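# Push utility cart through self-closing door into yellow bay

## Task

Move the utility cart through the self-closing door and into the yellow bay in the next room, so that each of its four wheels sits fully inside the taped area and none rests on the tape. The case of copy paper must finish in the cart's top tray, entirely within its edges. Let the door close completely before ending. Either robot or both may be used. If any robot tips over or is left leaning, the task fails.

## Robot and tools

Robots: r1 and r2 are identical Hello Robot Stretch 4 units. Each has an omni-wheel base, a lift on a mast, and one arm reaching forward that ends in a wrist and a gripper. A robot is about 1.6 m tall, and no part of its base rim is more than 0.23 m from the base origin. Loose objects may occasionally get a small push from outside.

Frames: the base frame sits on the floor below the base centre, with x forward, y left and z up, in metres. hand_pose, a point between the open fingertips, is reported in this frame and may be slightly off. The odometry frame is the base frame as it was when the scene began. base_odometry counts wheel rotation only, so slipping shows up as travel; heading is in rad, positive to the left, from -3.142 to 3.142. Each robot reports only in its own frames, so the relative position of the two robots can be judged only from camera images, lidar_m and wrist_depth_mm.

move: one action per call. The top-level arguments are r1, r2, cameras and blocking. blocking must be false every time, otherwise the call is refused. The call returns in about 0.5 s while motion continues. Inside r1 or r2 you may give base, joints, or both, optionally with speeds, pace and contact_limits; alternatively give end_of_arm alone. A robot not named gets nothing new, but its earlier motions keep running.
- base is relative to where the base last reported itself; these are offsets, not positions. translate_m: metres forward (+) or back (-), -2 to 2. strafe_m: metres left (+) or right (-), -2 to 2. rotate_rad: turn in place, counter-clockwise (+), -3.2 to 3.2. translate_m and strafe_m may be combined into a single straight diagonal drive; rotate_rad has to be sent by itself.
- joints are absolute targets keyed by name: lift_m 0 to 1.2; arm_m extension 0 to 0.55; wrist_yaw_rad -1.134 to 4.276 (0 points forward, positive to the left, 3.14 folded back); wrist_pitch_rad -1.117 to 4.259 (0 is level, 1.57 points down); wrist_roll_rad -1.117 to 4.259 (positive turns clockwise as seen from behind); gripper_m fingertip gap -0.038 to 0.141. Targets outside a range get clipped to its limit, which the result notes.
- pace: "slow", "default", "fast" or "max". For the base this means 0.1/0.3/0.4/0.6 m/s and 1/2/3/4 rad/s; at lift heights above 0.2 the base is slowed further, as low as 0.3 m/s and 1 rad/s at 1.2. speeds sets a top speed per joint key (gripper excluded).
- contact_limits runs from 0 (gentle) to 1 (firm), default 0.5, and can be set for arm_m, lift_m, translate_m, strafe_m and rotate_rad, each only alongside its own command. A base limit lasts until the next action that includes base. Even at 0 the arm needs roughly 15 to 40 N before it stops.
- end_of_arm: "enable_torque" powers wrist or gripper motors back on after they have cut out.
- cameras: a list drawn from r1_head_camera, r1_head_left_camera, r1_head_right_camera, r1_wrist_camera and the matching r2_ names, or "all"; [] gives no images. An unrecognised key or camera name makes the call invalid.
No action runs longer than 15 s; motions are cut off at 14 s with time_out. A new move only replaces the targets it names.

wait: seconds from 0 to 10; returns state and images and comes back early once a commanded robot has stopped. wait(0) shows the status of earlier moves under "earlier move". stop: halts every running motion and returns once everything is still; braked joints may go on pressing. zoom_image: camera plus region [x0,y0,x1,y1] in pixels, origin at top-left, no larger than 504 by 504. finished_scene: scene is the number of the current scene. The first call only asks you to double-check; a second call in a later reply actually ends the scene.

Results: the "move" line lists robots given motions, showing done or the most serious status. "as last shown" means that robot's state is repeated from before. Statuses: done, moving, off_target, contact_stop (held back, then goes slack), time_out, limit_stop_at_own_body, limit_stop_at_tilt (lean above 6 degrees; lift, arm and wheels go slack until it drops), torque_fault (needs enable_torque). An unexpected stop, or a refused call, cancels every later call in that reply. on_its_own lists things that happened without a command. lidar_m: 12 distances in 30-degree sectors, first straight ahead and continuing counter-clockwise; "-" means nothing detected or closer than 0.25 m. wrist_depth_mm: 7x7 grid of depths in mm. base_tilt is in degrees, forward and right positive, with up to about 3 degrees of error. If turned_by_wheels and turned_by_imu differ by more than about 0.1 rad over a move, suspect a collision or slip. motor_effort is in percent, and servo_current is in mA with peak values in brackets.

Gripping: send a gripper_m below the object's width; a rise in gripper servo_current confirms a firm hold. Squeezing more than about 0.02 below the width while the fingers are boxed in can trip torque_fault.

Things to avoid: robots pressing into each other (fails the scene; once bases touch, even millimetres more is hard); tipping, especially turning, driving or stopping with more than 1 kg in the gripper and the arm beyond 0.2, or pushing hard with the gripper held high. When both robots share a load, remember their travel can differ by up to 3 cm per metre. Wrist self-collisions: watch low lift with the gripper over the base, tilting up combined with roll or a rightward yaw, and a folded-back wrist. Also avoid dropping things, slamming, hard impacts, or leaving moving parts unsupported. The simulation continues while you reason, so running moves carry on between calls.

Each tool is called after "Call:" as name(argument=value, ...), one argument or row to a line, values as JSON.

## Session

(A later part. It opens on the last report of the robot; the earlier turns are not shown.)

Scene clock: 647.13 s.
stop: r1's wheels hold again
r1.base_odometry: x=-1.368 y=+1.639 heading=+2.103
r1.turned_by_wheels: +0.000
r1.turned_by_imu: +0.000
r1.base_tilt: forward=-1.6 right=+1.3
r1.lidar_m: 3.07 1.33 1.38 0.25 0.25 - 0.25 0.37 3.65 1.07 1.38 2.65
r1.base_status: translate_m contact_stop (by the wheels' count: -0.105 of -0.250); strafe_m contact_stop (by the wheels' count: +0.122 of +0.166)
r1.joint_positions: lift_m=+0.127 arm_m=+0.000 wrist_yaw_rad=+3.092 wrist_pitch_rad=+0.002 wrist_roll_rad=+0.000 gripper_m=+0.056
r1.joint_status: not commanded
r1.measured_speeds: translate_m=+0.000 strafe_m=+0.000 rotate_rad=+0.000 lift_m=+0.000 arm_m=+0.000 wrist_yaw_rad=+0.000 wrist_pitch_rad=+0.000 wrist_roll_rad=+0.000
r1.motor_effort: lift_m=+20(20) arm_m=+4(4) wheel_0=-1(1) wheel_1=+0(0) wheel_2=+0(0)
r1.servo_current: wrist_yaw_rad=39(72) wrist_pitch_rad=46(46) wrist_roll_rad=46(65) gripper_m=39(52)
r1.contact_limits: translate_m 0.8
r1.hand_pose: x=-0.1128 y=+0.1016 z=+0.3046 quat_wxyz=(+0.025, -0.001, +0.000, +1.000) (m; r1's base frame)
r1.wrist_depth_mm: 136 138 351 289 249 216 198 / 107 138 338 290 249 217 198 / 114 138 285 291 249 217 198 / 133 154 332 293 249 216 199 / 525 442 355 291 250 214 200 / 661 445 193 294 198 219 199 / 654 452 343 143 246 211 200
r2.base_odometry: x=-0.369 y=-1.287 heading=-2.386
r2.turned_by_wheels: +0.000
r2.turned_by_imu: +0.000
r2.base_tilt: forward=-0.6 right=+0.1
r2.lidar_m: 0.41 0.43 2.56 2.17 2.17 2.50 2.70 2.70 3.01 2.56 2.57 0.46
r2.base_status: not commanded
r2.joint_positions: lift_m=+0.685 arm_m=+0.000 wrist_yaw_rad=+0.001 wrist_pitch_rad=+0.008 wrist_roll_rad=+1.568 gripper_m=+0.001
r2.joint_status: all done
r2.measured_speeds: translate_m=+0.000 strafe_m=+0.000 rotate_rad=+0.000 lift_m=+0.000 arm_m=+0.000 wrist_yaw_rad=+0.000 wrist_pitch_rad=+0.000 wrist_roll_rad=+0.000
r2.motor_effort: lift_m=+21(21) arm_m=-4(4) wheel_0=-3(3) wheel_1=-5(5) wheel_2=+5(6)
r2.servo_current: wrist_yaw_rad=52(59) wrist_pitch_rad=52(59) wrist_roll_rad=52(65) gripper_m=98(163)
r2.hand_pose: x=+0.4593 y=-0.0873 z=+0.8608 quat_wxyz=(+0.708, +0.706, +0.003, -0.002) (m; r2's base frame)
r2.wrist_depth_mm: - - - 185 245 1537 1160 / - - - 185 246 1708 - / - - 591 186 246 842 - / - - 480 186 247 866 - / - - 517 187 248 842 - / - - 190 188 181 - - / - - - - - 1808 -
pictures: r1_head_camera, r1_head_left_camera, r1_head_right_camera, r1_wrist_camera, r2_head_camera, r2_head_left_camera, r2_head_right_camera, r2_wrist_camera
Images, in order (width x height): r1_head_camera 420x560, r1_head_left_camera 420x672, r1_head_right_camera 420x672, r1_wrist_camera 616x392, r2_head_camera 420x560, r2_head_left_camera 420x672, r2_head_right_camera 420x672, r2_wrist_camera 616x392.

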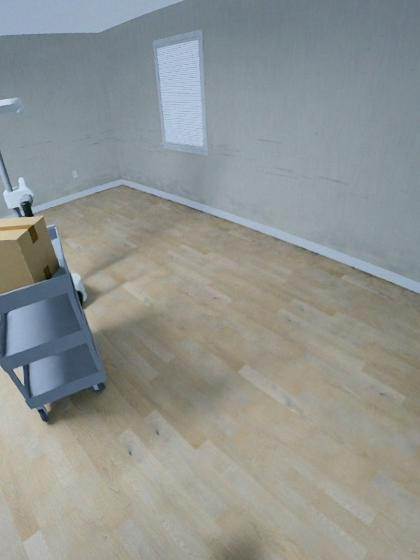

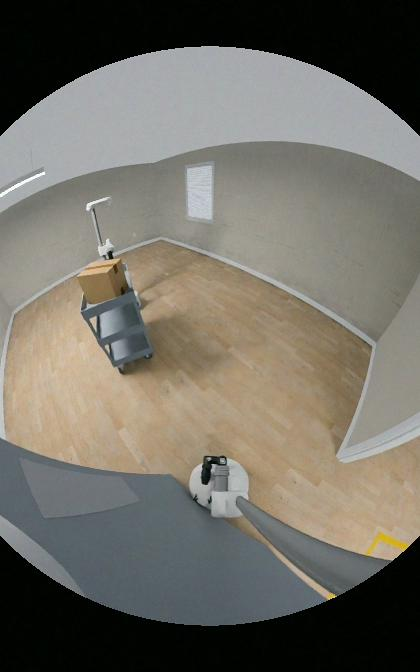

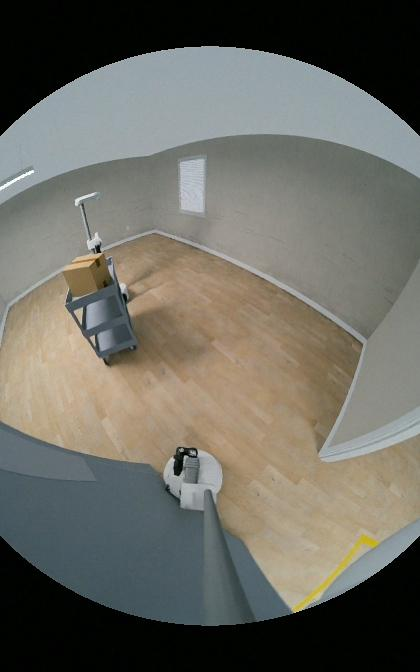

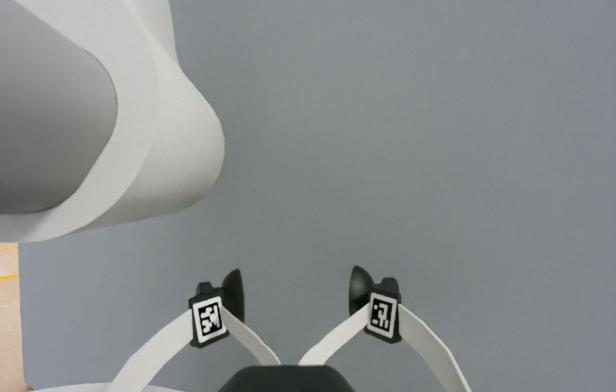

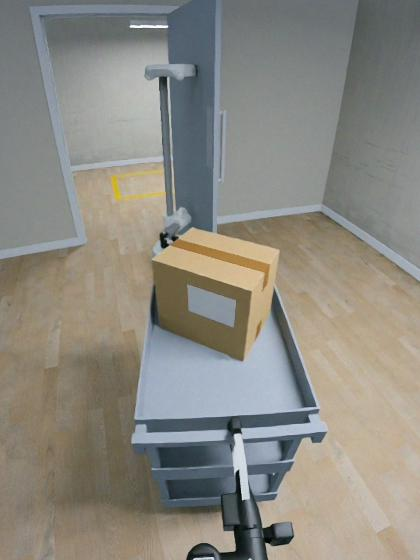

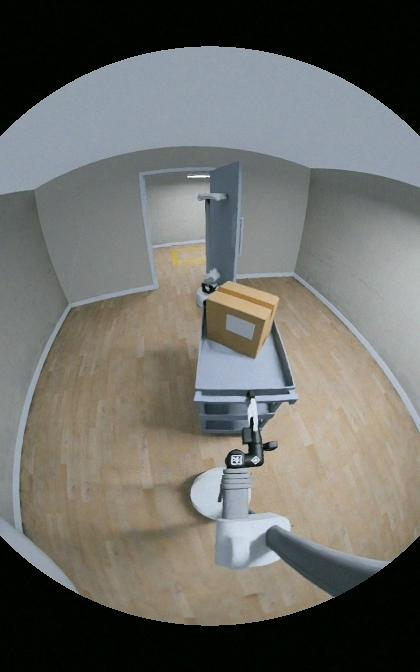

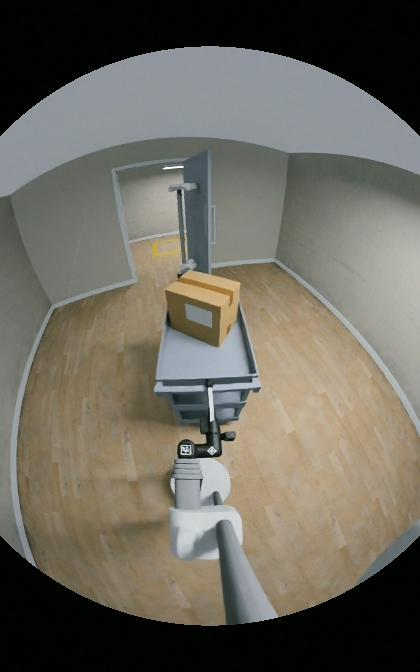

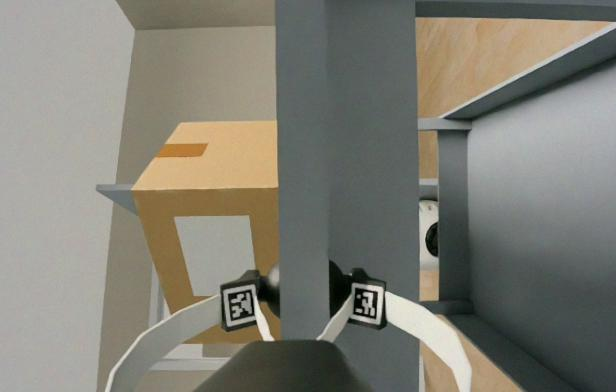

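Call:
move(
  blocking=false,
  cameras=[],
  r2={"base": {"translate_m": -0.562, "strafe_m": 0.21}, "pace": "slow"},
)

Call:
wait(
  seconds=3,
  cameras=["r2_head_camera", "r2_wrist_camera", "r1_head_left_camera"],
)

Scene clock: 742.60 s.
move: r2 moving
r1.base_odometry: x=-1.368 y=+1.639 heading=+2.103
r1.turned_by_wheels: +0.000
r1.turned_by_imu: +0.000
r1.base_tilt: forward=-1.5 right=+1.3
r1.lidar_m: 3.07 1.33 1.39 0.25 0.25 - 0.25 0.35 3.66 1.09 1.41 2.67
r1.base_status: not commanded
r1.joint_positions: lift_m=+0.127 arm_m=+0.000 wrist_yaw_rad=+3.092 wrist_pitch_rad=+0.002 wrist_roll_rad=+0.000 gripper_m=+0.056
r1.joint_status: not commanded
r1.measured_speeds: translate_m=+0.000 strafe_m=+0.000 rotate_rad=+0.000 lift_m=+0.000 arm_m=+0.000 wrist_yaw_rad=+0.000 wrist_pitch_rad=+0.000 wrist_roll_rad=+0.000
r1.motor_effort: lift_m=+20(20) arm_m=+4(4) wheel_0=+0(1) wheel_1=+0(0) wheel_2=+0(0)
r1.servo_current: wrist_yaw_rad=46(59) wrist_pitch_rad=39(46) wrist_roll_rad=46(52) gripper_m=46(46)
r1.contact_limits: translate_m 0.8
r1.hand_pose: x=-0.1128 y=+0.1016 z=+0.3046 quat_wxyz=(+0.025, -0.001, +0.000, +1.000) (m; r1's base frame)
r1.wrist_depth_mm: 136 138 349 290 248 216 197 / 107 138 338 290 249 216 198 / 114 139 286 290 250 217 198 / 133 153 332 293 250 216 199 / 525 445 353 294 250 215 199 / 654 452 193 294 196 218 199 / 668 455 345 143 247 211 200
r2.base_odometry: x=-0.357 y=-1.282 heading=-2.386
r2.turned_by_wheels: +0.000
r2.turned_by_imu: +0.001
r2.base_tilt: forward=-0.6 right=+0.1
r2.lidar_m: 0.40 0.41 2.56 2.18 2.17 2.50 2.69 2.71 2.99 2.59 2.58 0.44
r2.base_status: translate_m moving; strafe_m moving
r2.joint_positions: lift_m=+0.685 arm_m=+0.000 wrist_yaw_rad=+0.002 wrist_pitch_rad=+0.008 wrist_roll_rad=+1.568 gripper_m=+0.001
r2.joint_status: not commanded
r2.measured_speeds: translate_m=-0.048 strafe_m=+0.019 rotate_rad=+0.004 lift_m=+0.000 arm_m=+0.000 wrist_yaw_rad=+0.005 wrist_pitch_rad=+0.000 wrist_roll_rad=+0.000
r2.motor_effort: lift_m=+21(21) arm_m=-4(4) wheel_0=-6(10) wheel_1=-6(7) wheel_2=+14(14)
r2.servo_current: wrist_yaw_rad=46(52) wrist_pitch_rad=46(59) wrist_roll_rad=39(52) gripper_m=91(98)
r2.hand_pose: x=+0.4594 y=-0.0869 z=+0.8608 quat_wxyz=(+0.708, +0.706, +0.003, -0.002) (m; r2's base frame)
r2.wrist_depth_mm: - - - 186 245 1576 1160 / - - - 187 246 1661 - / - - 580 187 248 854 - / - - 484 188 249 842 - / - - 521 189 249 866 - / - - 190 191 182 - - / - - - - - - -
pictures: none
No camera images: "cameras" was empty.

Scene clock: 745.60 s.
earlier move: r2 moving
r1.base_odometry: x=-1.368 y=+1.639 heading=+2.103
r1.turned_by_wheels: +0.000
r1.turned_by_imu: +0.000
r1.base_tilt: forward=-1.6 right=+1.3
r1.lidar_m: 3.08 1.55 4.23 0.25 0.25 - 0.25 0.35 3.66 1.07 1.39 2.67
r1.base_status: not commanded
r1.joint_positions: lift_m=+0.127 arm_m=+0.000 wrist_yaw_rad=+3.092 wrist_pitch_rad=+0.002 wrist_roll_rad=+0.000 gripper_m=+0.056
r1.joint_status: not commanded
r1.measured_speeds: translate_m=+0.000 strafe_m=+0.000 rotate_rad=+0.000 lift_m=+0.000 arm_m=+0.000 wrist_yaw_rad=+0.000 wrist_pitch_rad=+0.000 wrist_roll_rad=+0.000
r1.motor_effort: lift_m=+20(20) arm_m=+4(4) wheel_0=+0(1) wheel_1=+0(0) wheel_2=+0(0)
r1.servo_current: wrist_yaw_rad=39(72) wrist_pitch_rad=39(52) wrist_roll_rad=52(65) gripper_m=39(52)
r1.contact_limits: translate_m 0.8
r1.hand_pose: x=-0.1128 y=+0.1016 z=+0.3046 quat_wxyz=(+0.025, -0.001, +0.000, +1.000) (m; r1's base frame)
r1.wrist_depth_mm: 136 138 347 289 248 216 198 / 107 138 340 290 249 217 198 / 114 138 285 290 250 217 198 / 133 153 332 293 250 218 199 / 530 445 353 294 250 214 199 / 654 449 194 293 197 218 200 / 661 449 347 143 247 211 199
r2.base_odometry: x=-0.089 y=-1.170 heading=-2.386
r2.turned_by_wheels: +0.000
r2.turned_by_imu: +0.001
r2.base_tilt: forward=-0.7 right=+0.0
r2.lidar_m: 0.43 0.50 2.35 2.01 1.98 2.28 2.46 2.45 2.83 2.76 2.74 0.46
r2.base_status: translate_m moving; strafe_m moving
r2.joint_positions: lift_m=+0.685 arm_m=+0.000 wrist_yaw_rad=+0.003 wrist_pitch_rad=+0.008 wrist_roll_rad=+1.568 gripper_m=+0.001
r2.joint_status: not commanded
r2.measured_speeds: translate_m=-0.095 strafe_m=+0.035 rotate_rad=+0.000 lift_m=+0.000 arm_m=+0.000 wrist_yaw_rad=+0.000 wrist_pitch_rad=+0.000 wrist_roll_rad=+0.000
r2.motor_effort: lift_m=+21(21) arm_m=-3(4) wheel_0=-8(10) wheel_1=-6(7) wheel_2=+11(15)
r2.servo_current: wrist_yaw_rad=46(59) wrist_pitch_rad=52(59) wrist_roll_rad=59(59) gripper_m=98(104)
r2.hand_pose: x=+0.4595 y=-0.0866 z=+0.8608 quat_wxyz=(+0.708, +0.706, +0.004, -0.002) (m; r2's base frame)
r2.wrist_depth_mm: - - - 197 252 1576 480 / - - - 202 258 842 - / - - 535 206 263 866 - / - - 512 211 271 - - / - - 585 215 276 - - / - - 190 217 182 - - / - - - - - 1756 517
wait: 3.00 s; no rest
pictures: r1_head_left_camera, r2_head_camera, r2_wrist_camera
Images, in order (width x height): r1_head_left_camera 420x672, r2_head_camera 420x560, r2_wrist_camera 616x392.

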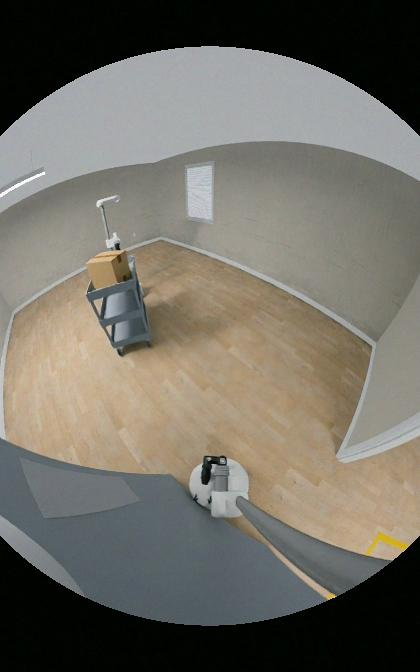

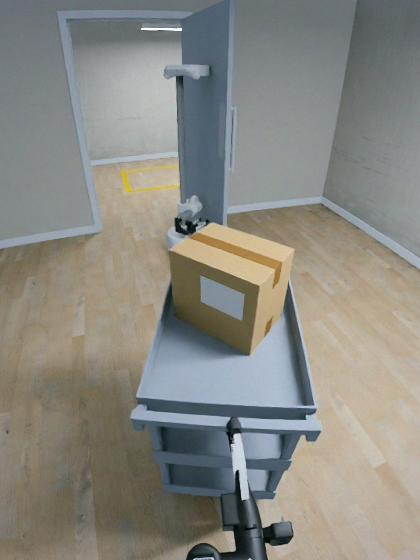

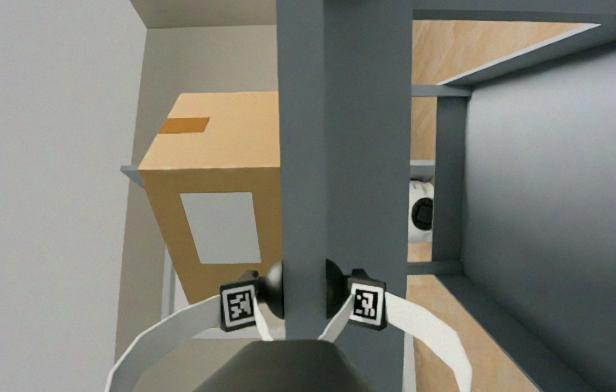

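Call:
wait(
  seconds=0.5,
  cameras=["r2_wrist_camera", "r2_head_camera"],
)

Scene clock: 756.27 s.
earlier move: r2 done
r1.base_odometry: x=-1.368 y=+1.639 heading=+2.103
r1.turned_by_wheels: +0.000
r1.turned_by_imu: +0.000
r1.base_tilt: forward=-1.6 right=+1.3
r1.lidar_m: 3.07 1.81 4.22 0.25 0.25 - 0.25 0.36 3.67 1.03 1.38 2.64
r1.base_status: not commanded
r1.joint_positions: lift_m=+0.127 arm_m=+0.000 wrist_yaw_rad=+3.092 wrist_pitch_rad=+0.002 wrist_roll_rad=+0.000 gripper_m=+0.056
r1.joint_status: not commanded
r1.measured_speeds: translate_m=+0.000 strafe_m=+0.000 rotate_rad=+0.000 lift_m=+0.000 arm_m=+0.000 wrist_yaw_rad=+0.000 wrist_pitch_rad=+0.000 wrist_roll_rad=+0.000
r1.motor_effort: lift_m=+20(20) arm_m=+4(4) wheel_0=+0(1) wheel_1=+0(0) wheel_2=+0(0)
r1.servo_current: wrist_yaw_rad=46(72) wrist_pitch_rad=39(52) wrist_roll_rad=52(65) gripper_m=39(52)
r1.contact_limits: translate_m 0.8
r1.hand_pose: x=-0.1128 y=+0.1016 z=+0.3046 quat_wxyz=(+0.025, -0.001, +0.000, +1.000) (m; r1's base frame)
r1.wrist_depth_mm: 136 138 347 290 248 216 198 / 107 138 338 289 249 216 198 / 114 138 286 290 249 217 198 / 133 153 330 290 249 216 199 / 525 442 351 293 250 213 200 / 654 445 193 294 197 218 200 / 661 452 345 144 246 211 199
r2.base_odometry: x=+0.184 y=-1.055 heading=-2.386
r2.turned_by_wheels: +0.000
r2.turned_by_imu: +0.001
r2.base_tilt: forward=-0.7 right=+0.1
r2.lidar_m: 0.47 0.51 2.16 1.84 1.78 2.12 2.21 2.23 2.56 2.91 2.92 0.45
r2.base_status: done
r2.joint_positions: lift_m=+0.685 arm_m=+0.000 wrist_yaw_rad=+0.003 wrist_pitch_rad=+0.008 wrist_roll_rad=+1.568 gripper_m=+0.001
r2.joint_status: not commanded
r2.measured_speeds: translate_m=+0.000 strafe_m=+0.000 rotate_rad=+0.000 lift_m=+0.000 arm_m=+0.000 wrist_yaw_rad=+0.000 wrist_pitch_rad=+0.000 wrist_roll_rad=+0.000
r2.motor_effort: lift_m=+21(21) arm_m=-4(4) wheel_0=-3(10) wheel_1=-4(7) wheel_2=+8(15)
r2.servo_current: wrist_yaw_rad=39(59) wrist_pitch_rad=46(59) wrist_roll_rad=59(72) gripper_m=98(104)
r2.hand_pose: x=+0.4595 y=-0.0866 z=+0.8608 quat_wxyz=(+0.708, +0.706, +0.004, -0.002) (m; r2's base frame)
r2.wrist_depth_mm: - - - 189 242 1708 585 / - - 615 194 250 831 - / - - 496 202 258 854 - / - - 535 206 267 - - / - - 615 215 278 - - / - - 190 218 182 - - / - - - - - 1756 496
wait: 0.00 of 0.5 s (r2 has come to rest)
pictures: r2_head_camera, r2_wrist_camera
Images, in order (width x height): r2_head_camera 420x560, r2_wrist_camera 616x392.

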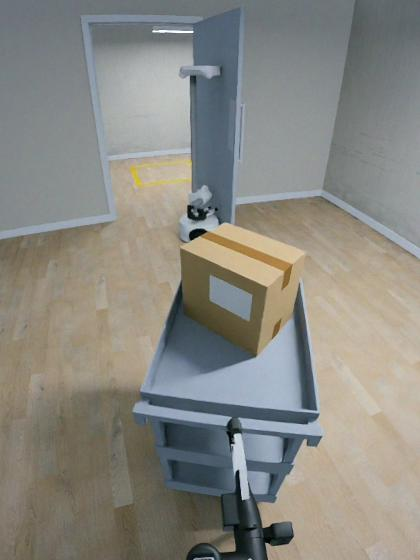

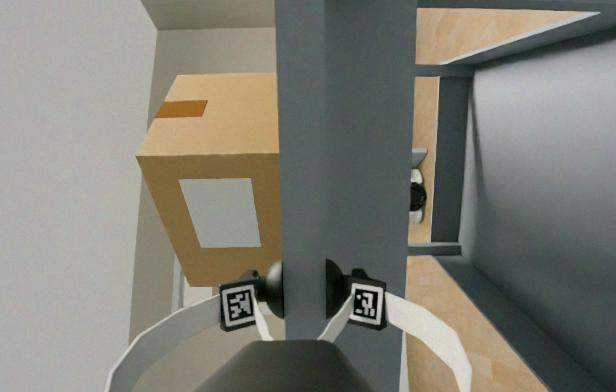

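Call:
move(
  blocking=false,
  cameras=[],
  r2={"joints": {"gripper_m": -0.012}},
)

Call:
wait(
  seconds=2,
  cameras=[],
)

Call:
move(
  blocking=false,
  cameras=[],
  r2={"base": {"rotate_rad": 0.286}, "pace": "slow"},
)

Call:
wait(
  seconds=2.5,
  cameras=["r2_wrist_camera", "r2_head_camera"],
)

Scene clock: 791.33 s.
move: r2 moving
r1.base_odometry: x=-1.368 y=+1.639 heading=+2.103
r1.turned_by_wheels: +0.000
r1.turned_by_imu: +0.000
r1.base_tilt: forward=-1.6 right=+1.2
r1.lidar_m: 3.07 1.81 4.24 0.25 0.25 - 0.25 0.37 3.65 1.06 1.39 2.66
r1.base_status: not commanded
r1.joint_positions: lift_m=+0.127 arm_m=+0.000 wrist_yaw_rad=+3.092 wrist_pitch_rad=+0.002 wrist_roll_rad=+0.000 gripper_m=+0.056
r1.joint_status: not commanded
r1.measured_speeds: translate_m=+0.000 strafe_m=+0.000 rotate_rad=+0.000 lift_m=+0.000 arm_m=+0.000 wrist_yaw_rad=+0.000 wrist_pitch_rad=+0.000 wrist_roll_rad=+0.000
r1.motor_effort: lift_m=+20(20) arm_m=+4(4) wheel_0=+0(0) wheel_1=+0(0) wheel_2=+0(0)
r1.servo_current: wrist_yaw_rad=39(78) wrist_pitch_rad=46(46) wrist_roll_rad=39(59) gripper_m=33(46)
r1.contact_limits: translate_m 0.8
r1.hand_pose: x=-0.1128 y=+0.1016 z=+0.3046 quat_wxyz=(+0.025, -0.001, +0.000, +1.000) (m; r1's base frame)
r1.wrist_depth_mm: 136 138 349 290 248 216 196 / 107 138 340 290 247 217 198 / 114 138 287 291 250 218 198 / 133 153 332 290 250 217 199 / 521 445 355 293 250 213 200 / 654 449 193 294 196 219 199 / 661 452 345 143 246 211 200
r2.base_odometry: x=+0.184 y=-1.055 heading=-2.386
r2.turned_by_wheels: +0.000
r2.turned_by_imu: +0.001
r2.base_tilt: forward=-0.7 right=+0.1
r2.lidar_m: 0.47 0.47 2.16 1.81 1.77 2.10 2.23 2.19 2.54 2.92 2.93 0.46
r2.base_status: not commanded
r2.joint_positions: lift_m=+0.685 arm_m=+0.000 wrist_yaw_rad=+0.003 wrist_pitch_rad=+0.008 wrist_roll_rad=+1.568 gripper_m=-0.010
r2.joint_status: gripper_m moving
r2.measured_speeds: translate_m=+0.000 strafe_m=+0.000 rotate_rad=+0.000 lift_m=+0.000 arm_m=+0.000 wrist_yaw_rad=+0.000 wrist_pitch_rad=+0.000 wrist_roll_rad=+0.000
r2.motor_effort: lift_m=+21(21) arm_m=-4(4) wheel_0=-3(4) wheel_1=-4(5) wheel_2=+8(8)
r2.servo_current: wrist_yaw_rad=46(52) wrist_pitch_rad=52(59) wrist_roll_rad=46(52) gripper_m=117(182)
r2.hand_pose: x=+0.4595 y=-0.0866 z=+0.8608 quat_wxyz=(+0.708, +0.706, +0.004, -0.002) (m; r2's base frame)
r2.wrist_depth_mm: - - - 186 241 1661 580 / - - 609 191 249 820 - / - - 492 200 257 842 - / - - 530 205 266 - - / - - 615 212 274 - - / - - 188 215 180 - - / - - - - - 1576 496
pictures: none
No camera images: "cameras" was empty.

Scene clock: 791.53 s.
earlier move: r2 done
r1.base_odometry: x=-1.368 y=+1.639 heading=+2.103
r1.turned_by_wheels: +0.000
r1.turned_by_imu: +0.000
r1.base_tilt: forward=-1.6 right=+1.3
r1.lidar_m: 3.07 1.84 4.25 0.25 0.25 - 0.25 0.35 3.66 1.05 1.37 2.67
r1.base_status: not commanded
r1.joint_positions: lift_m=+0.127 arm_m=+0.000 wrist_yaw_rad=+3.092 wrist_pitch_rad=+0.002 wrist_roll_rad=+0.000 gripper_m=+0.056
r1.joint_status: not commanded
r1.measured_speeds: translate_m=+0.000 strafe_m=+0.000 rotate_rad=+0.000 lift_m=+0.000 arm_m=+0.000 wrist_yaw_rad=+0.000 wrist_pitch_rad=+0.000 wrist_roll_rad=+0.000
r1.motor_effort: lift_m=+20(20) arm_m=+4(4) wheel_0=+0(1) wheel_1=+0(0) wheel_2=+0(0)
r1.servo_current: wrist_yaw_rad=59(78) wrist_pitch_rad=33(46) wrist_roll_rad=52(59) gripper_m=39(46)
r1.contact_limits: translate_m 0.8
r1.hand_pose: x=-0.1128 y=+0.1016 z=+0.3046 quat_wxyz=(+0.025, -0.001, +0.000, +1.000) (m; r1's base frame)
r1.wrist_depth_mm: 136 138 347 290 249 215 197 / 107 138 342 290 249 217 197 / 114 139 286 291 250 216 198 / 133 153 330 293 250 217 199 / 530 449 353 294 250 214 200 / 654 449 192 294 196 218 199 / 661 449 343 143 246 211 200
r2.base_odometry: x=+0.184 y=-1.055 heading=-2.386
r2.turned_by_wheels: +0.000
r2.turned_by_imu: +0.000
r2.base_tilt: forward=-0.6 right=+0.1
r2.lidar_m: 0.45 0.50 2.13 1.84 1.80 2.12 2.22 2.20 2.56 2.91 2.91 0.46
r2.base_status: not commanded
r2.joint_positions: lift_m=+0.685 arm_m=+0.000 wrist_yaw_rad=+0.003 wrist_pitch_rad=+0.008 wrist_roll_rad=+1.568 gripper_m=-0.010
r2.joint_status: all done
r2.measured_speeds: translate_m=+0.000 strafe_m=+0.000 rotate_rad=+0.000 lift_m=+0.000 arm_m=+0.000 wrist_yaw_rad=+0.000 wrist_pitch_rad=+0.000 wrist_roll_rad=+0.000
r2.motor_effort: lift_m=+21(21) arm_m=-3(4) wheel_0=-3(4) wheel_1=-5(5) wheel_2=+8(8)
r2.servo_current: wrist_yaw_rad=52(52) wrist_pitch_rad=52(59) wrist_roll_rad=46(52) gripper_m=111(182)
r2.hand_pose: x=+0.4595 y=-0.0866 z=+0.8608 quat_wxyz=(+0.708, +0.706, +0.004, -0.002) (m; r2's base frame)
r2.wrist_depth_mm: - - - 186 241 1756 585 / - - 609 192 248 820 - / - - 500 199 257 854 - / - - 530 204 266 - - / - - 615 213 274 - - / - - 188 215 180 - - / - - - - - 1576 500
wait: 0.20 of 2 s (r2 has come to rest)
pictures: none
No camera images: "cameras" was empty.

Scene clock: 792.03 s.
move: r2 moving
r1.base_odometry: x=-1.368 y=+1.639 heading=+2.103
r1.turned_by_wheels: +0.000
r1.turned_by_imu: +0.000
r1.base_tilt: forward=-1.6 right=+1.3
r1.lidar_m: 3.07 1.82 4.25 0.25 0.25 - 0.25 0.35 3.66 1.07 1.41 2.67
r1.base_status: not commanded
r1.joint_positions: lift_m=+0.127 arm_m=+0.000 wrist_yaw_rad=+3.092 wrist_pitch_rad=+0.002 wrist_roll_rad=+0.000 gripper_m=+0.056
r1.joint_status: not commanded
r1.measured_speeds: translate_m=+0.000 strafe_m=+0.000 rotate_rad=+0.000 lift_m=+0.000 arm_m=+0.000 wrist_yaw_rad=+0.000 wrist_pitch_rad=+0.000 wrist_roll_rad=+0.000
r1.motor_effort: lift_m=+20(20) arm_m=+4(4) wheel_0=+0(1) wheel_1=+0(0) wheel_2=+0(0)
r1.servo_current: wrist_yaw_rad=46(65) wrist_pitch_rad=39(46) wrist_roll_rad=46(65) gripper_m=39(46)
r1.contact_limits: translate_m 0.8
r1.hand_pose: x=-0.1128 y=+0.1016 z=+0.3046 quat_wxyz=(+0.025, -0.001, +0.000, +1.000) (m; r1's base frame)
r1.wrist_depth_mm: 136 138 347 290 249 216 197 / 107 138 338 290 249 216 198 / 114 138 286 291 250 217 199 / 133 153 334 291 251 218 199 / 525 445 353 294 249 213 200 / 661 449 193 293 196 219 200 / 668 449 343 143 246 211 199
r2.base_odometry: x=+0.184 y=-1.055 heading=-2.262
r2.turned_by_wheels: +0.124
r2.turned_by_imu: +0.120
r2.base_tilt: forward=-0.7 right=+0.1
r2.lidar_m: 0.47 3.10 2.00 1.79 1.79 2.30 2.21 2.25 2.78 2.92 2.92 0.44
r2.base_status: rotate_rad moving
r2.joint_positions: lift_m=+0.685 arm_m=+0.000 wrist_yaw_rad=-0.008 wrist_pitch_rad=+0.008 wrist_roll_rad=+1.568 gripper_m=-0.011
r2.joint_status: not commanded
r2.measured_speeds: translate_m=-0.001 strafe_m=+0.000 rotate_rad=+0.494 lift_m=+0.000 arm_m=+0.000 wrist_yaw_rad=+0.000 wrist_pitch_rad=+0.000 wrist_roll_rad=+0.000
r2.motor_effort: lift_m=+21(21) arm_m=-4(4) wheel_0=-13(16) wheel_1=-9(9) wheel_2=-14(14)
r2.servo_current: wrist_yaw_rad=65(65) wrist_pitch_rad=52(52) wrist_roll_rad=59(59) gripper_m=111(117)
r2.hand_pose: x=+0.4586 y=-0.0896 z=+0.8608 quat_wxyz=(+0.708, +0.706, +0.000, -0.005) (m; r2's base frame)
r2.wrist_depth_mm: - - - 173 225 759 - / - - 517 182 236 809 - / - - 477 191 249 842 - / - - 569 200 263 - - / - - 691 211 277 - - / - - 187 220 180 1756 - / - - - - - 1618 477
pictures: none
No camera images: "cameras" was empty.

Scene clock: 792.90 s.
earlier move: r2 done
r1.base_odometry: x=-1.368 y=+1.639 heading=+2.103
r1.turned_by_wheels: +0.000
r1.turned_by_imu: +0.000
r1.base_tilt: forward=-1.6 right=+1.3
r1.lidar_m: 3.08 1.81 4.24 0.25 0.25 - 0.25 0.35 3.65 1.06 1.40 2.65
r1.base_status: not commanded
r1.joint_positions: lift_m=+0.127 arm_m=+0.000 wrist_yaw_rad=+3.092 wrist_pitch_rad=+0.002 wrist_roll_rad=+0.000 gripper_m=+0.056
r1.joint_status: not commanded
r1.measured_speeds: translate_m=+0.000 strafe_m=+0.000 rotate_rad=+0.000 lift_m=+0.000 arm_m=+0.000 wrist_yaw_rad=+0.000 wrist_pitch_rad=+0.000 wrist_roll_rad=+0.000
r1.motor_effort: lift_m=+20(20) arm_m=+4(4) wheel_0=+0(1) wheel_1=+0(0) wheel_2=+0(0)
r1.servo_current: wrist_yaw_rad=52(65) wrist_pitch_rad=52(52) wrist_roll_rad=59(65) gripper_m=39(46)
r1.contact_limits: translate_m 0.8
r1.hand_pose: x=-0.1128 y=+0.1016 z=+0.3046 quat_wxyz=(+0.025, -0.001, +0.000, +1.000) (m; r1's base frame)
r1.wrist_depth_mm: 135 138 347 289 249 216 197 / 107 138 340 290 248 217 198 / 114 139 287 291 250 217 199 / 133 154 330 293 250 217 200 / 530 445 353 293 250 214 199 / 654 449 193 294 196 219 200 / 668 452 347 143 246 211 200
r2.base_odometry: x=+0.184 y=-1.055 heading=-2.101
r2.turned_by_wheels: +0.161
r2.turned_by_imu: +0.157
r2.base_tilt: forward=-0.7 right=+0.1
r2.lidar_m: 0.51 2.58 1.92 1.79 1.89 2.31 2.22 2.34 3.03 2.92 3.03 0.39
r2.base_status: done
r2.joint_positions: lift_m=+0.685 arm_m=+0.000 wrist_yaw_rad=+0.000 wrist_pitch_rad=+0.008 wrist_roll_rad=+1.568 gripper_m=-0.011
r2.joint_status: not commanded
r2.measured_speeds: translate_m=+0.000 strafe_m=+0.000 rotate_rad=+0.000 lift_m=+0.000 arm_m=+0.000 wrist_yaw_rad=+0.000 wrist_pitch_rad=+0.000 wrist_roll_rad=+0.000
r2.motor_effort: lift_m=+21(21) arm_m=-4(4) wheel_0=-2(16) wheel_1=-3(9) wheel_2=-6(14)
r2.servo_current: wrist_yaw_rad=46(65) wrist_pitch_rad=52(59) wrist_roll_rad=46(59) gripper_m=104(117)
r2.hand_pose: x=+0.4593 y=-0.0874 z=+0.8608 quat_wxyz=(+0.708, +0.706, +0.003, -0.003) (m; r2's base frame)
r2.wrist_depth_mm: - 404 407 125 180 - - / - 496 452 135 198 - - / - - 591 150 220 - - / - - - 179 248 - - / - - - 199 283 1863 - / - - 188 217 181 1576 488 / - - - - 413 413 413
wait: 0.87 of 2.5 s (r2 has come to rest)
pictures: r2_head_camera, r2_wrist_camera
Images, in order (width x height): r2_head_camera 420x560, r2_wrist_camera 616x392.

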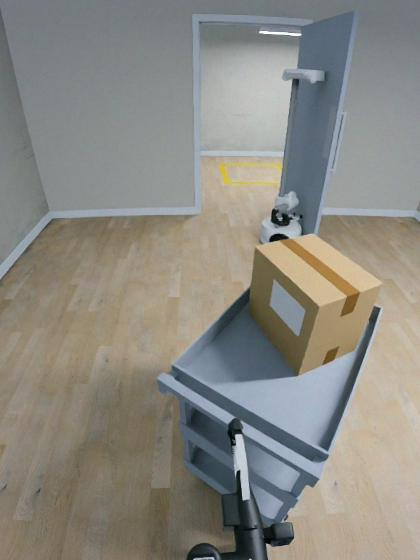

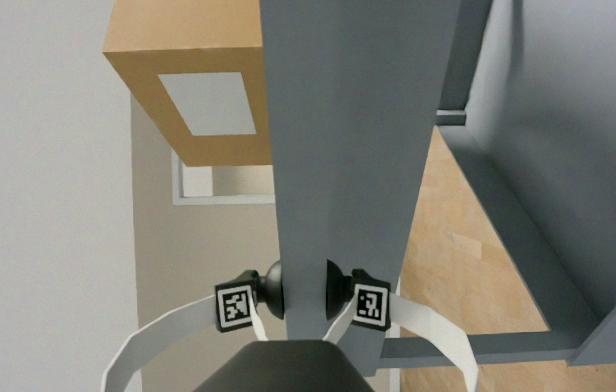

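Call:
move(
  blocking=false,
  cameras=[],
  r2={"base": {"translate_m": -0.6, "strafe_m": -0.15}, "pace": "slow"},
)

Call:
wait(
  seconds=3,
  cameras=["r2_wrist_camera", "r2_head_camera"],
)

Scene clock: 802.40 s.
move: r2 moving
r1.base_odometry: x=-1.368 y=+1.639 heading=+2.103
r1.turned_by_wheels: +0.000
r1.turned_by_imu: +0.000
r1.base_tilt: forward=-1.6 right=+1.3
r1.lidar_m: 3.06 1.83 4.25 0.25 0.25 - 0.25 0.36 3.65 1.05 1.40 2.66
r1.base_status: not commanded
r1.joint_positions: lift_m=+0.127 arm_m=+0.000 wrist_yaw_rad=+3.092 wrist_pitch_rad=+0.002 wrist_roll_rad=+0.000 gripper_m=+0.056
r1.joint_status: not commanded
r1.measured_speeds: translate_m=+0.000 strafe_m=+0.000 rotate_rad=+0.000 lift_m=+0.000 arm_m=+0.000 wrist_yaw_rad=+0.000 wrist_pitch_rad=+0.000 wrist_roll_rad=+0.000
r1.motor_effort: lift_m=+20(20) arm_m=+4(4) wheel_0=+0(0) wheel_1=+0(0) wheel_2=+0(0)
r1.servo_current: wrist_yaw_rad=46(72) wrist_pitch_rad=26(46) wrist_roll_rad=65(65) gripper_m=39(46)
r1.contact_limits: translate_m 0.8
r1.hand_pose: x=-0.1128 y=+0.1016 z=+0.3046 quat_wxyz=(+0.025, -0.001, +0.000, +1.000) (m; r1's base frame)
r1.wrist_depth_mm: 136 138 349 289 248 216 198 / 107 138 340 290 248 216 198 / 114 139 287 291 248 217 199 / 133 153 334 291 250 217 199 / 535 445 353 294 250 215 200 / 647 452 193 293 196 218 199 / 668 452 343 143 247 211 200
r2.base_odometry: x=+0.187 y=-1.043 heading=-2.101
r2.turned_by_wheels: +0.000
r2.turned_by_imu: +0.000
r2.base_tilt: forward=-0.7 right=+0.1
r2.lidar_m: 0.51 2.57 1.89 1.76 1.88 2.29 2.20 2.31 3.05 2.90 3.04 0.40
r2.base_status: translate_m moving; strafe_m moving
r2.joint_positions: lift_m=+0.685 arm_m=+0.000 wrist_yaw_rad=+0.000 wrist_pitch_rad=+0.008 wrist_roll_rad=+1.568 gripper_m=-0.011
r2.joint_status: not commanded
r2.measured_speeds: translate_m=-0.049 strafe_m=-0.012 rotate_rad=+0.002 lift_m=+0.000 arm_m=+0.000 wrist_yaw_rad=+0.000 wrist_pitch_rad=+0.000 wrist_roll_rad=+0.000
r2.motor_effort: lift_m=+21(21) arm_m=-4(4) wheel_0=-5(7) wheel_1=-10(10) wheel_2=+11(11)
r2.servo_current: wrist_yaw_rad=46(52) wrist_pitch_rad=46(52) wrist_roll_rad=46(59) gripper_m=104(111)
r2.hand_pose: x=+0.4593 y=-0.0874 z=+0.8608 quat_wxyz=(+0.708, +0.706, +0.003, -0.003) (m; r2's base frame)
r2.wrist_depth_mm: - 410 413 127 181 - - / - 488 455 137 200 - - / - - 585 152 221 - - / - - - 179 249 - - / - - - 204 282 1808 - / - - 187 218 181 1576 488 / - - - - 407 410 413
pictures: none
No camera images: "cameras" was empty.

Scene clock: 805.40 s.
earlier move: r2 moving
r1.base_odometry: x=-1.368 y=+1.639 heading=+2.103
r1.turned_by_wheels: +0.000
r1.turned_by_imu: +0.000
r1.base_tilt: forward=-1.6 right=+1.3
r1.lidar_m: 3.09 2.10 4.23 0.25 0.25 - 0.25 0.37 3.66 1.06 1.38 2.67
r1.base_status: not commanded
r1.joint_positions: lift_m=+0.127 arm_m=+0.000 wrist_yaw_rad=+3.092 wrist_pitch_rad=+0.002 wrist_roll_rad=+0.000 gripper_m=+0.056
r1.joint_status: not commanded
r1.measured_speeds: translate_m=+0.000 strafe_m=+0.000 rotate_rad=+0.000 lift_m=+0.000 arm_m=+0.000 wrist_yaw_rad=+0.000 wrist_pitch_rad=+0.000 wrist_roll_rad=+0.000
r1.motor_effort: lift_m=+20(20) arm_m=+4(4) wheel_0=+1(1) wheel_1=+0(0) wheel_2=+0(0)
r1.servo_current: wrist_yaw_rad=65(72) wrist_pitch_rad=46(52) wrist_roll_rad=59(72) gripper_m=46(52)
r1.contact_limits: translate_m 0.8
r1.hand_pose: x=-0.1128 y=+0.1016 z=+0.3046 quat_wxyz=(+0.025, -0.001, +0.000, +1.000) (m; r1's base frame)
r1.wrist_depth_mm: 135 138 349 289 248 215 197 / 107 138 340 289 248 217 198 / 114 139 286 293 249 217 199 / 133 153 332 291 250 217 199 / 525 445 351 293 251 214 200 / 661 449 193 294 196 218 200 / 654 452 347 143 246 211 200
r2.base_odometry: x=+0.269 y=-0.766 heading=-2.101
r2.turned_by_wheels: +0.001
r2.turned_by_imu: +0.001
r2.base_tilt: forward=-0.7 right=+0.1
r2.lidar_m: 0.47 0.53 1.95 1.86 1.98 2.00 1.94 2.02 2.82 2.83 2.96 0.43
r2.base_status: translate_m moving; strafe_m moving
r2.joint_positions: lift_m=+0.685 arm_m=+0.000 wrist_yaw_rad=+0.002 wrist_pitch_rad=+0.008 wrist_roll_rad=+1.568 gripper_m=-0.011
r2.joint_status: not commanded
r2.measured_speeds: translate_m=-0.097 strafe_m=-0.026 rotate_rad=+0.003 lift_m=+0.000 arm_m=+0.000 wrist_yaw_rad=+0.000 wrist_pitch_rad=+0.000 wrist_roll_rad=+0.000
r2.motor_effort: lift_m=+21(21) arm_m=-4(4) wheel_0=+1(9) wheel_1=-4(10) wheel_2=+10(13)
r2.servo_current: wrist_yaw_rad=52(59) wrist_pitch_rad=52(52) wrist_roll_rad=52(59) gripper_m=98(111)
r2.hand_pose: x=+0.4595 y=-0.0868 z=+0.8608 quat_wxyz=(+0.708, +0.706, +0.003, -0.002) (m; r2's base frame)
r2.wrist_depth_mm: - - 591 166 220 - - / - - 500 176 230 778 - / - - 484 187 245 842 - / - - 574 196 259 - - / - - - 211 274 - - / - - 189 214 180 1756 - / - - - - - 1618 473
wait: 3.00 s; no rest
pictures: r2_head_camera, r2_wrist_camera
Images, in order (width x height): r2_head_camera 420x560, r2_wrist_camera 616x392.

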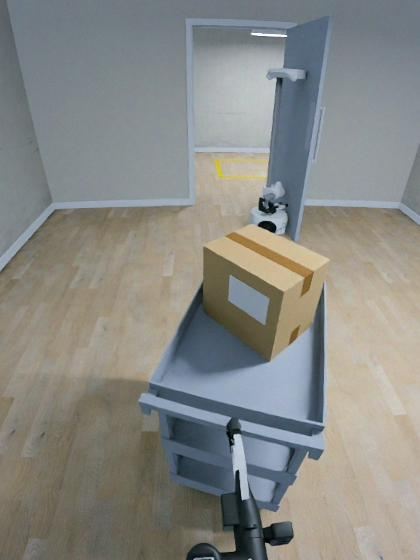

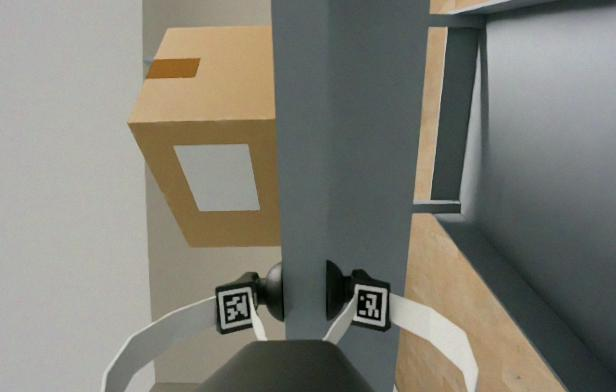

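Call:
wait(
  seconds=1,
  cameras=["r2_wrist_camera", "r2_head_camera", "r1_head_left_camera"],
)

Scene clock: 809.23 s.
earlier move: r2 moving
r1.base_odometry: x=-1.368 y=+1.639 heading=+2.103
r1.turned_by_wheels: +0.000
r1.turned_by_imu: +0.000
r1.base_tilt: forward=-1.5 right=+1.2
r1.lidar_m: 3.10 2.36 4.25 0.25 0.25 - 0.25 0.35 3.66 1.06 1.40 2.65
r1.base_status: not commanded
r1.joint_positions: lift_m=+0.127 arm_m=+0.000 wrist_yaw_rad=+3.092 wrist_pitch_rad=+0.002 wrist_roll_rad=+0.000 gripper_m=+0.056
r1.joint_status: not commanded
r1.measured_speeds: translate_m=+0.000 strafe_m=+0.000 rotate_rad=+0.000 lift_m=+0.000 arm_m=+0.000 wrist_yaw_rad=+0.000 wrist_pitch_rad=+0.000 wrist_roll_rad=+0.000
r1.motor_effort: lift_m=+20(20) arm_m=+4(4) wheel_0=+0(1) wheel_1=+0(0) wheel_2=+0(0)
r1.servo_current: wrist_yaw_rad=52(72) wrist_pitch_rad=46(52) wrist_roll_rad=33(72) gripper_m=39(52)
r1.contact_limits: translate_m 0.8
r1.hand_pose: x=-0.1128 y=+0.1016 z=+0.3046 quat_wxyz=(+0.025, -0.001, +0.000, +1.000) (m; r1's base frame)
r1.wrist_depth_mm: 136 138 347 287 247 216 197 / 107 138 336 289 247 217 198 / 114 138 287 290 249 217 198 / 133 153 332 291 249 219 200 / 525 449 353 294 251 215 200 / 647 449 193 294 197 219 200 / 668 452 347 143 246 210 200
r2.base_odometry: x=+0.358 y=-0.462 heading=-2.101
r2.turned_by_wheels: +0.000
r2.turned_by_imu: +0.000
r2.base_tilt: forward=-0.7 right=+0.1
r2.lidar_m: 0.42 0.47 2.04 1.93 2.07 1.66 1.62 1.68 2.32 2.75 2.90 0.48
r2.base_status: translate_m moving; strafe_m moving
r2.joint_positions: lift_m=+0.685 arm_m=+0.000 wrist_yaw_rad=+0.002 wrist_pitch_rad=+0.008 wrist_roll_rad=+1.568 gripper_m=-0.011
r2.joint_status: not commanded
r2.measured_speeds: translate_m=+0.000 strafe_m=+0.000 rotate_rad=+0.000 lift_m=+0.000 arm_m=+0.000 wrist_yaw_rad=+0.000 wrist_pitch_rad=+0.000 wrist_roll_rad=+0.000
r2.motor_effort: lift_m=+21(21) arm_m=-4(4) wheel_0=-2(9) wheel_1=-3(10) wheel_2=+5(13)
r2.servo_current: wrist_yaw_rad=46(65) wrist_pitch_rad=39(59) wrist_roll_rad=52(65) gripper_m=104(111)
r2.hand_pose: x=+0.4595 y=-0.0868 z=+0.8608 quat_wxyz=(+0.708, +0.706, +0.003, -0.002) (m; r2's base frame)
r2.wrist_depth_mm: - - - 217 277 283 293 / - - - 217 276 1708 - / - - 668 216 278 831 - / - - 512 217 276 - - / - - 535 216 276 878 - / - - 187 216 181 - - / - - - - - 129 -
wait: 1.00 s; no rest
pictures: r1_head_left_camera, r2_head_camera, r2_wrist_camera
Images, in order (width x height): r1_head_left_camera 420x672, r2_head_camera 420x560, r2_wrist_camera 616x392.

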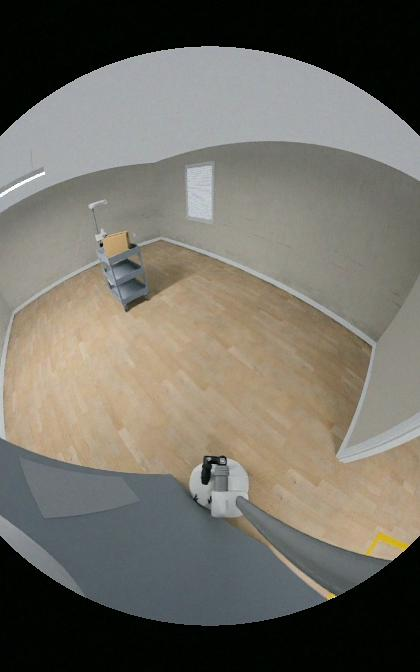

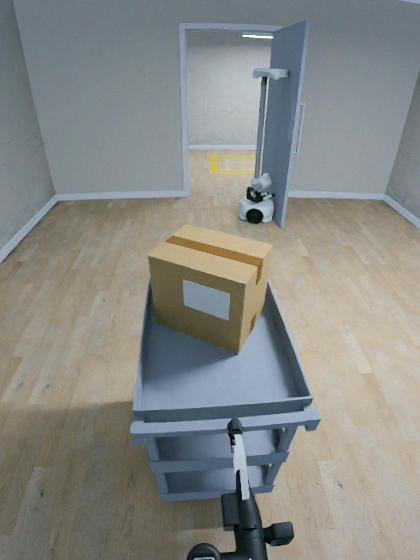

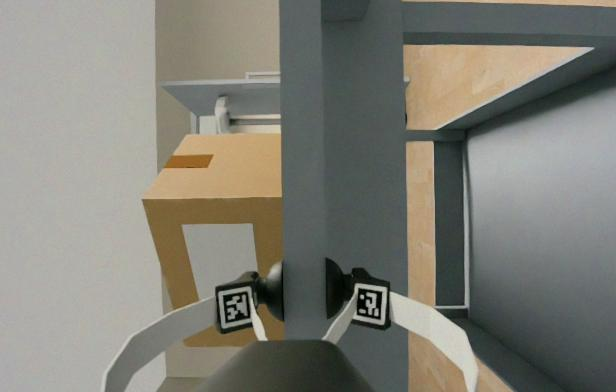

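Call:
move(
  blocking=false,
  cameras=[],
  r2={"base": {"translate_m": 0.4, "strafe_m": 0.005}, "pace": "slow"},
)

Call:
wait(
  seconds=5.5,
  cameras=["r2_wrist_camera", "r2_head_camera"],
)

Scene clock: 839.30 s.
earlier move: r2 done
move: r2 moving
r1.base_odometry: x=-1.368 y=+1.639 heading=+2.103
r1.turned_by_wheels: +0.000
r1.turned_by_imu: +0.000
r1.base_tilt: forward=-1.6 right=+1.3
r1.lidar_m: 3.08 2.36 4.25 0.25 0.25 - 0.25 0.35 3.64 1.07 1.40 2.64
r1.base_status: not commanded
r1.joint_positions: lift_m=+0.127 arm_m=+0.000 wrist_yaw_rad=+3.092 wrist_pitch_rad=+0.002 wrist_roll_rad=+0.000 gripper_m=+0.056
r1.joint_status: not commanded
r1.measured_speeds: translate_m=+0.000 strafe_m=+0.000 rotate_rad=+0.000 lift_m=+0.000 arm_m=+0.000 wrist_yaw_rad=+0.000 wrist_pitch_rad=+0.000 wrist_roll_rad=+0.000
r1.motor_effort: lift_m=+20(20) arm_m=+4(4) wheel_0=+0(1) wheel_1=+0(0) wheel_2=+0(0)
r1.servo_current: wrist_yaw_rad=52(65) wrist_pitch_rad=46(46) wrist_roll_rad=46(59) gripper_m=39(46)
r1.contact_limits: translate_m 0.8
r1.hand_pose: x=-0.1128 y=+0.1016 z=+0.3046 quat_wxyz=(+0.025, -0.001, +0.000, +1.000) (m; r1's base frame)
r1.wrist_depth_mm: 136 138 347 289 248 215 198 / 107 138 340 290 248 217 198 / 114 138 286 291 250 217 199 / 133 153 332 291 250 218 198 / 525 445 353 293 250 215 199 / 647 445 193 293 196 218 200 / 668 455 347 143 246 211 200
r2.base_odometry: x=+0.352 y=-0.472 heading=-2.101
r2.turned_by_wheels: +0.000
r2.turned_by_imu: +0.001
r2.base_tilt: forward=-0.7 right=+0.0
r2.lidar_m: 0.42 0.48 2.03 1.94 2.07 1.70 1.62 1.71 2.36 2.78 2.89 0.47
r2.base_status: translate_m moving; strafe_m moving
r2.joint_positions: lift_m=+0.685 arm_m=+0.000 wrist_yaw_rad=+0.002 wrist_pitch_rad=+0.008 wrist_roll_rad=+1.568 gripper_m=-0.011
r2.joint_status: not commanded
r2.measured_speeds: translate_m=+0.050 strafe_m=+0.000 rotate_rad=+0.001 lift_m=+0.000 arm_m=+0.000 wrist_yaw_rad=+0.000 wrist_pitch_rad=+0.000 wrist_roll_rad=+0.000
r2.motor_effort: lift_m=+21(21) arm_m=-4(4) wheel_0=+8(11) wheel_1=+5(7) wheel_2=-11(12)
r2.servo_current: wrist_yaw_rad=39(59) wrist_pitch_rad=46(52) wrist_roll_rad=46(59) gripper_m=98(111)
r2.hand_pose: x=+0.4595 y=-0.0868 z=+0.8608 quat_wxyz=(+0.708, +0.706, +0.003, -0.002) (m; r2's base frame)
r2.wrist_depth_mm: - - - 216 276 281 291 / - - - 216 276 1708 559 / - - 661 216 276 831 - / - - 508 216 276 - - / - - 535 216 276 878 - / - - 189 216 180 - - / - - - - - 1618 -
pictures: none
No camera images: "cameras" was empty.

Scene clock: 844.10 s.
earlier move: r2 done
r1.base_odometry: x=-1.368 y=+1.639 heading=+2.103
r1.turned_by_wheels: +0.000
r1.turned_by_imu: +0.000
r1.base_tilt: forward=-1.6 right=+1.3
r1.lidar_m: 3.08 2.00 4.27 0.25 0.25 - 0.25 0.36 3.65 1.07 1.37 2.66
r1.base_status: not commanded
r1.joint_positions: lift_m=+0.127 arm_m=+0.000 wrist_yaw_rad=+3.092 wrist_pitch_rad=+0.002 wrist_roll_rad=+0.000 gripper_m=+0.056
r1.joint_status: not commanded
r1.measured_speeds: translate_m=+0.000 strafe_m=+0.000 rotate_rad=+0.000 lift_m=+0.000 arm_m=+0.000 wrist_yaw_rad=+0.000 wrist_pitch_rad=+0.000 wrist_roll_rad=+0.000
r1.motor_effort: lift_m=+20(20) arm_m=+4(4) wheel_0=+0(1) wheel_1=+0(0) wheel_2=+0(0)
r1.servo_current: wrist_yaw_rad=39(65) wrist_pitch_rad=39(52) wrist_roll_rad=52(72) gripper_m=39(46)
r1.contact_limits: translate_m 0.8
r1.hand_pose: x=-0.1128 y=+0.1016 z=+0.3046 quat_wxyz=(+0.025, -0.001, +0.000, +1.000) (m; r1's base frame)
r1.wrist_depth_mm: 135 138 349 290 248 215 197 / 107 138 340 291 248 216 198 / 114 138 286 290 249 217 198 / 133 153 332 291 250 218 198 / 530 442 353 294 250 214 199 / 647 452 193 294 196 218 200 / 661 452 345 143 246 211 200
r2.base_odometry: x=+0.160 y=-0.809 heading=-2.101
r2.turned_by_wheels: -0.001
r2.turned_by_imu: -0.001
r2.base_tilt: forward=-0.7 right=+0.1
r2.lidar_m: 0.46 0.49 2.06 1.92 2.02 2.10 2.03 2.13 2.88 2.78 2.90 0.45
r2.base_status: done
r2.joint_positions: lift_m=+0.685 arm_m=+0.000 wrist_yaw_rad=-0.003 wrist_pitch_rad=+0.008 wrist_roll_rad=+1.568 gripper_m=-0.011
r2.joint_status: not commanded
r2.measured_speeds: translate_m=+0.000 strafe_m=+0.000 rotate_rad=+0.000 lift_m=+0.000 arm_m=+0.000 wrist_yaw_rad=+0.000 wrist_pitch_rad=+0.000 wrist_roll_rad=+0.000
r2.motor_effort: lift_m=+21(21) arm_m=-4(4) wheel_0=+2(12) wheel_1=+4(8) wheel_2=-8(13)
r2.servo_current: wrist_yaw_rad=46(59) wrist_pitch_rad=52(52) wrist_roll_rad=52(65) gripper_m=98(111)
r2.hand_pose: x=+0.4590 y=-0.0883 z=+0.8608 quat_wxyz=(+0.708, +0.706, +0.002, -0.004) (m; r2's base frame)
r2.wrist_depth_mm: - - - 190 245 1661 1160 / - - 647 195 251 809 - / - - 508 201 257 854 - / - - 521 206 265 831 - / - - 597 211 274 - - / - - 188 215 181 - - / - - - - - 1618 504
wait: 4.80 of 5.5 s (r2 has come to rest)
pictures: r2_head_camera, r2_wrist_camera
Images, in order (width x height): r2_head_camera 420x560, r2_wrist_camera 616x392.

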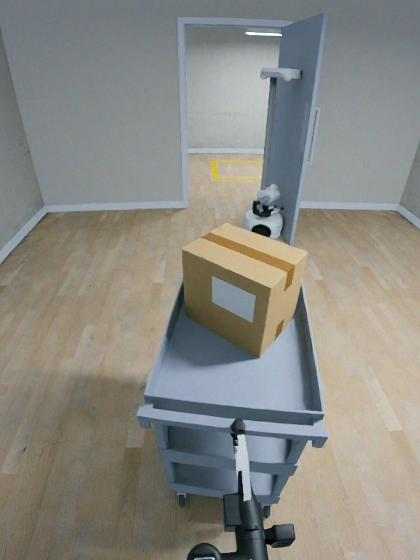

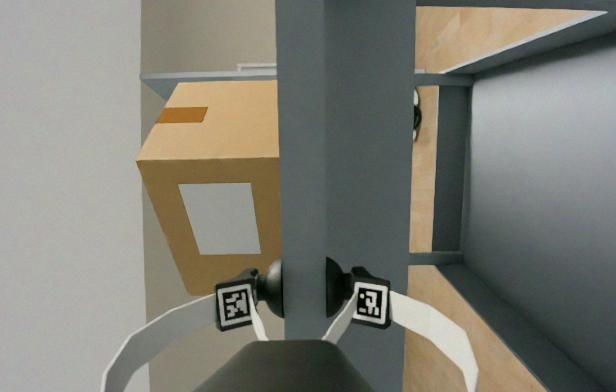

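Call:
zoom_image(
  camera="r2_head_camera",
  region=[170, 130, 330, 260],
)

Scaled by 3.150 from the camera's 420x560 image, which has a finer 1200x1600 frame.

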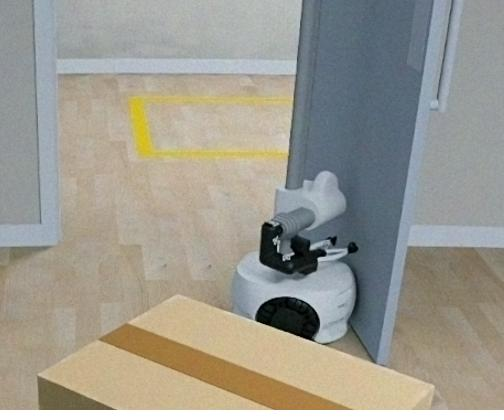

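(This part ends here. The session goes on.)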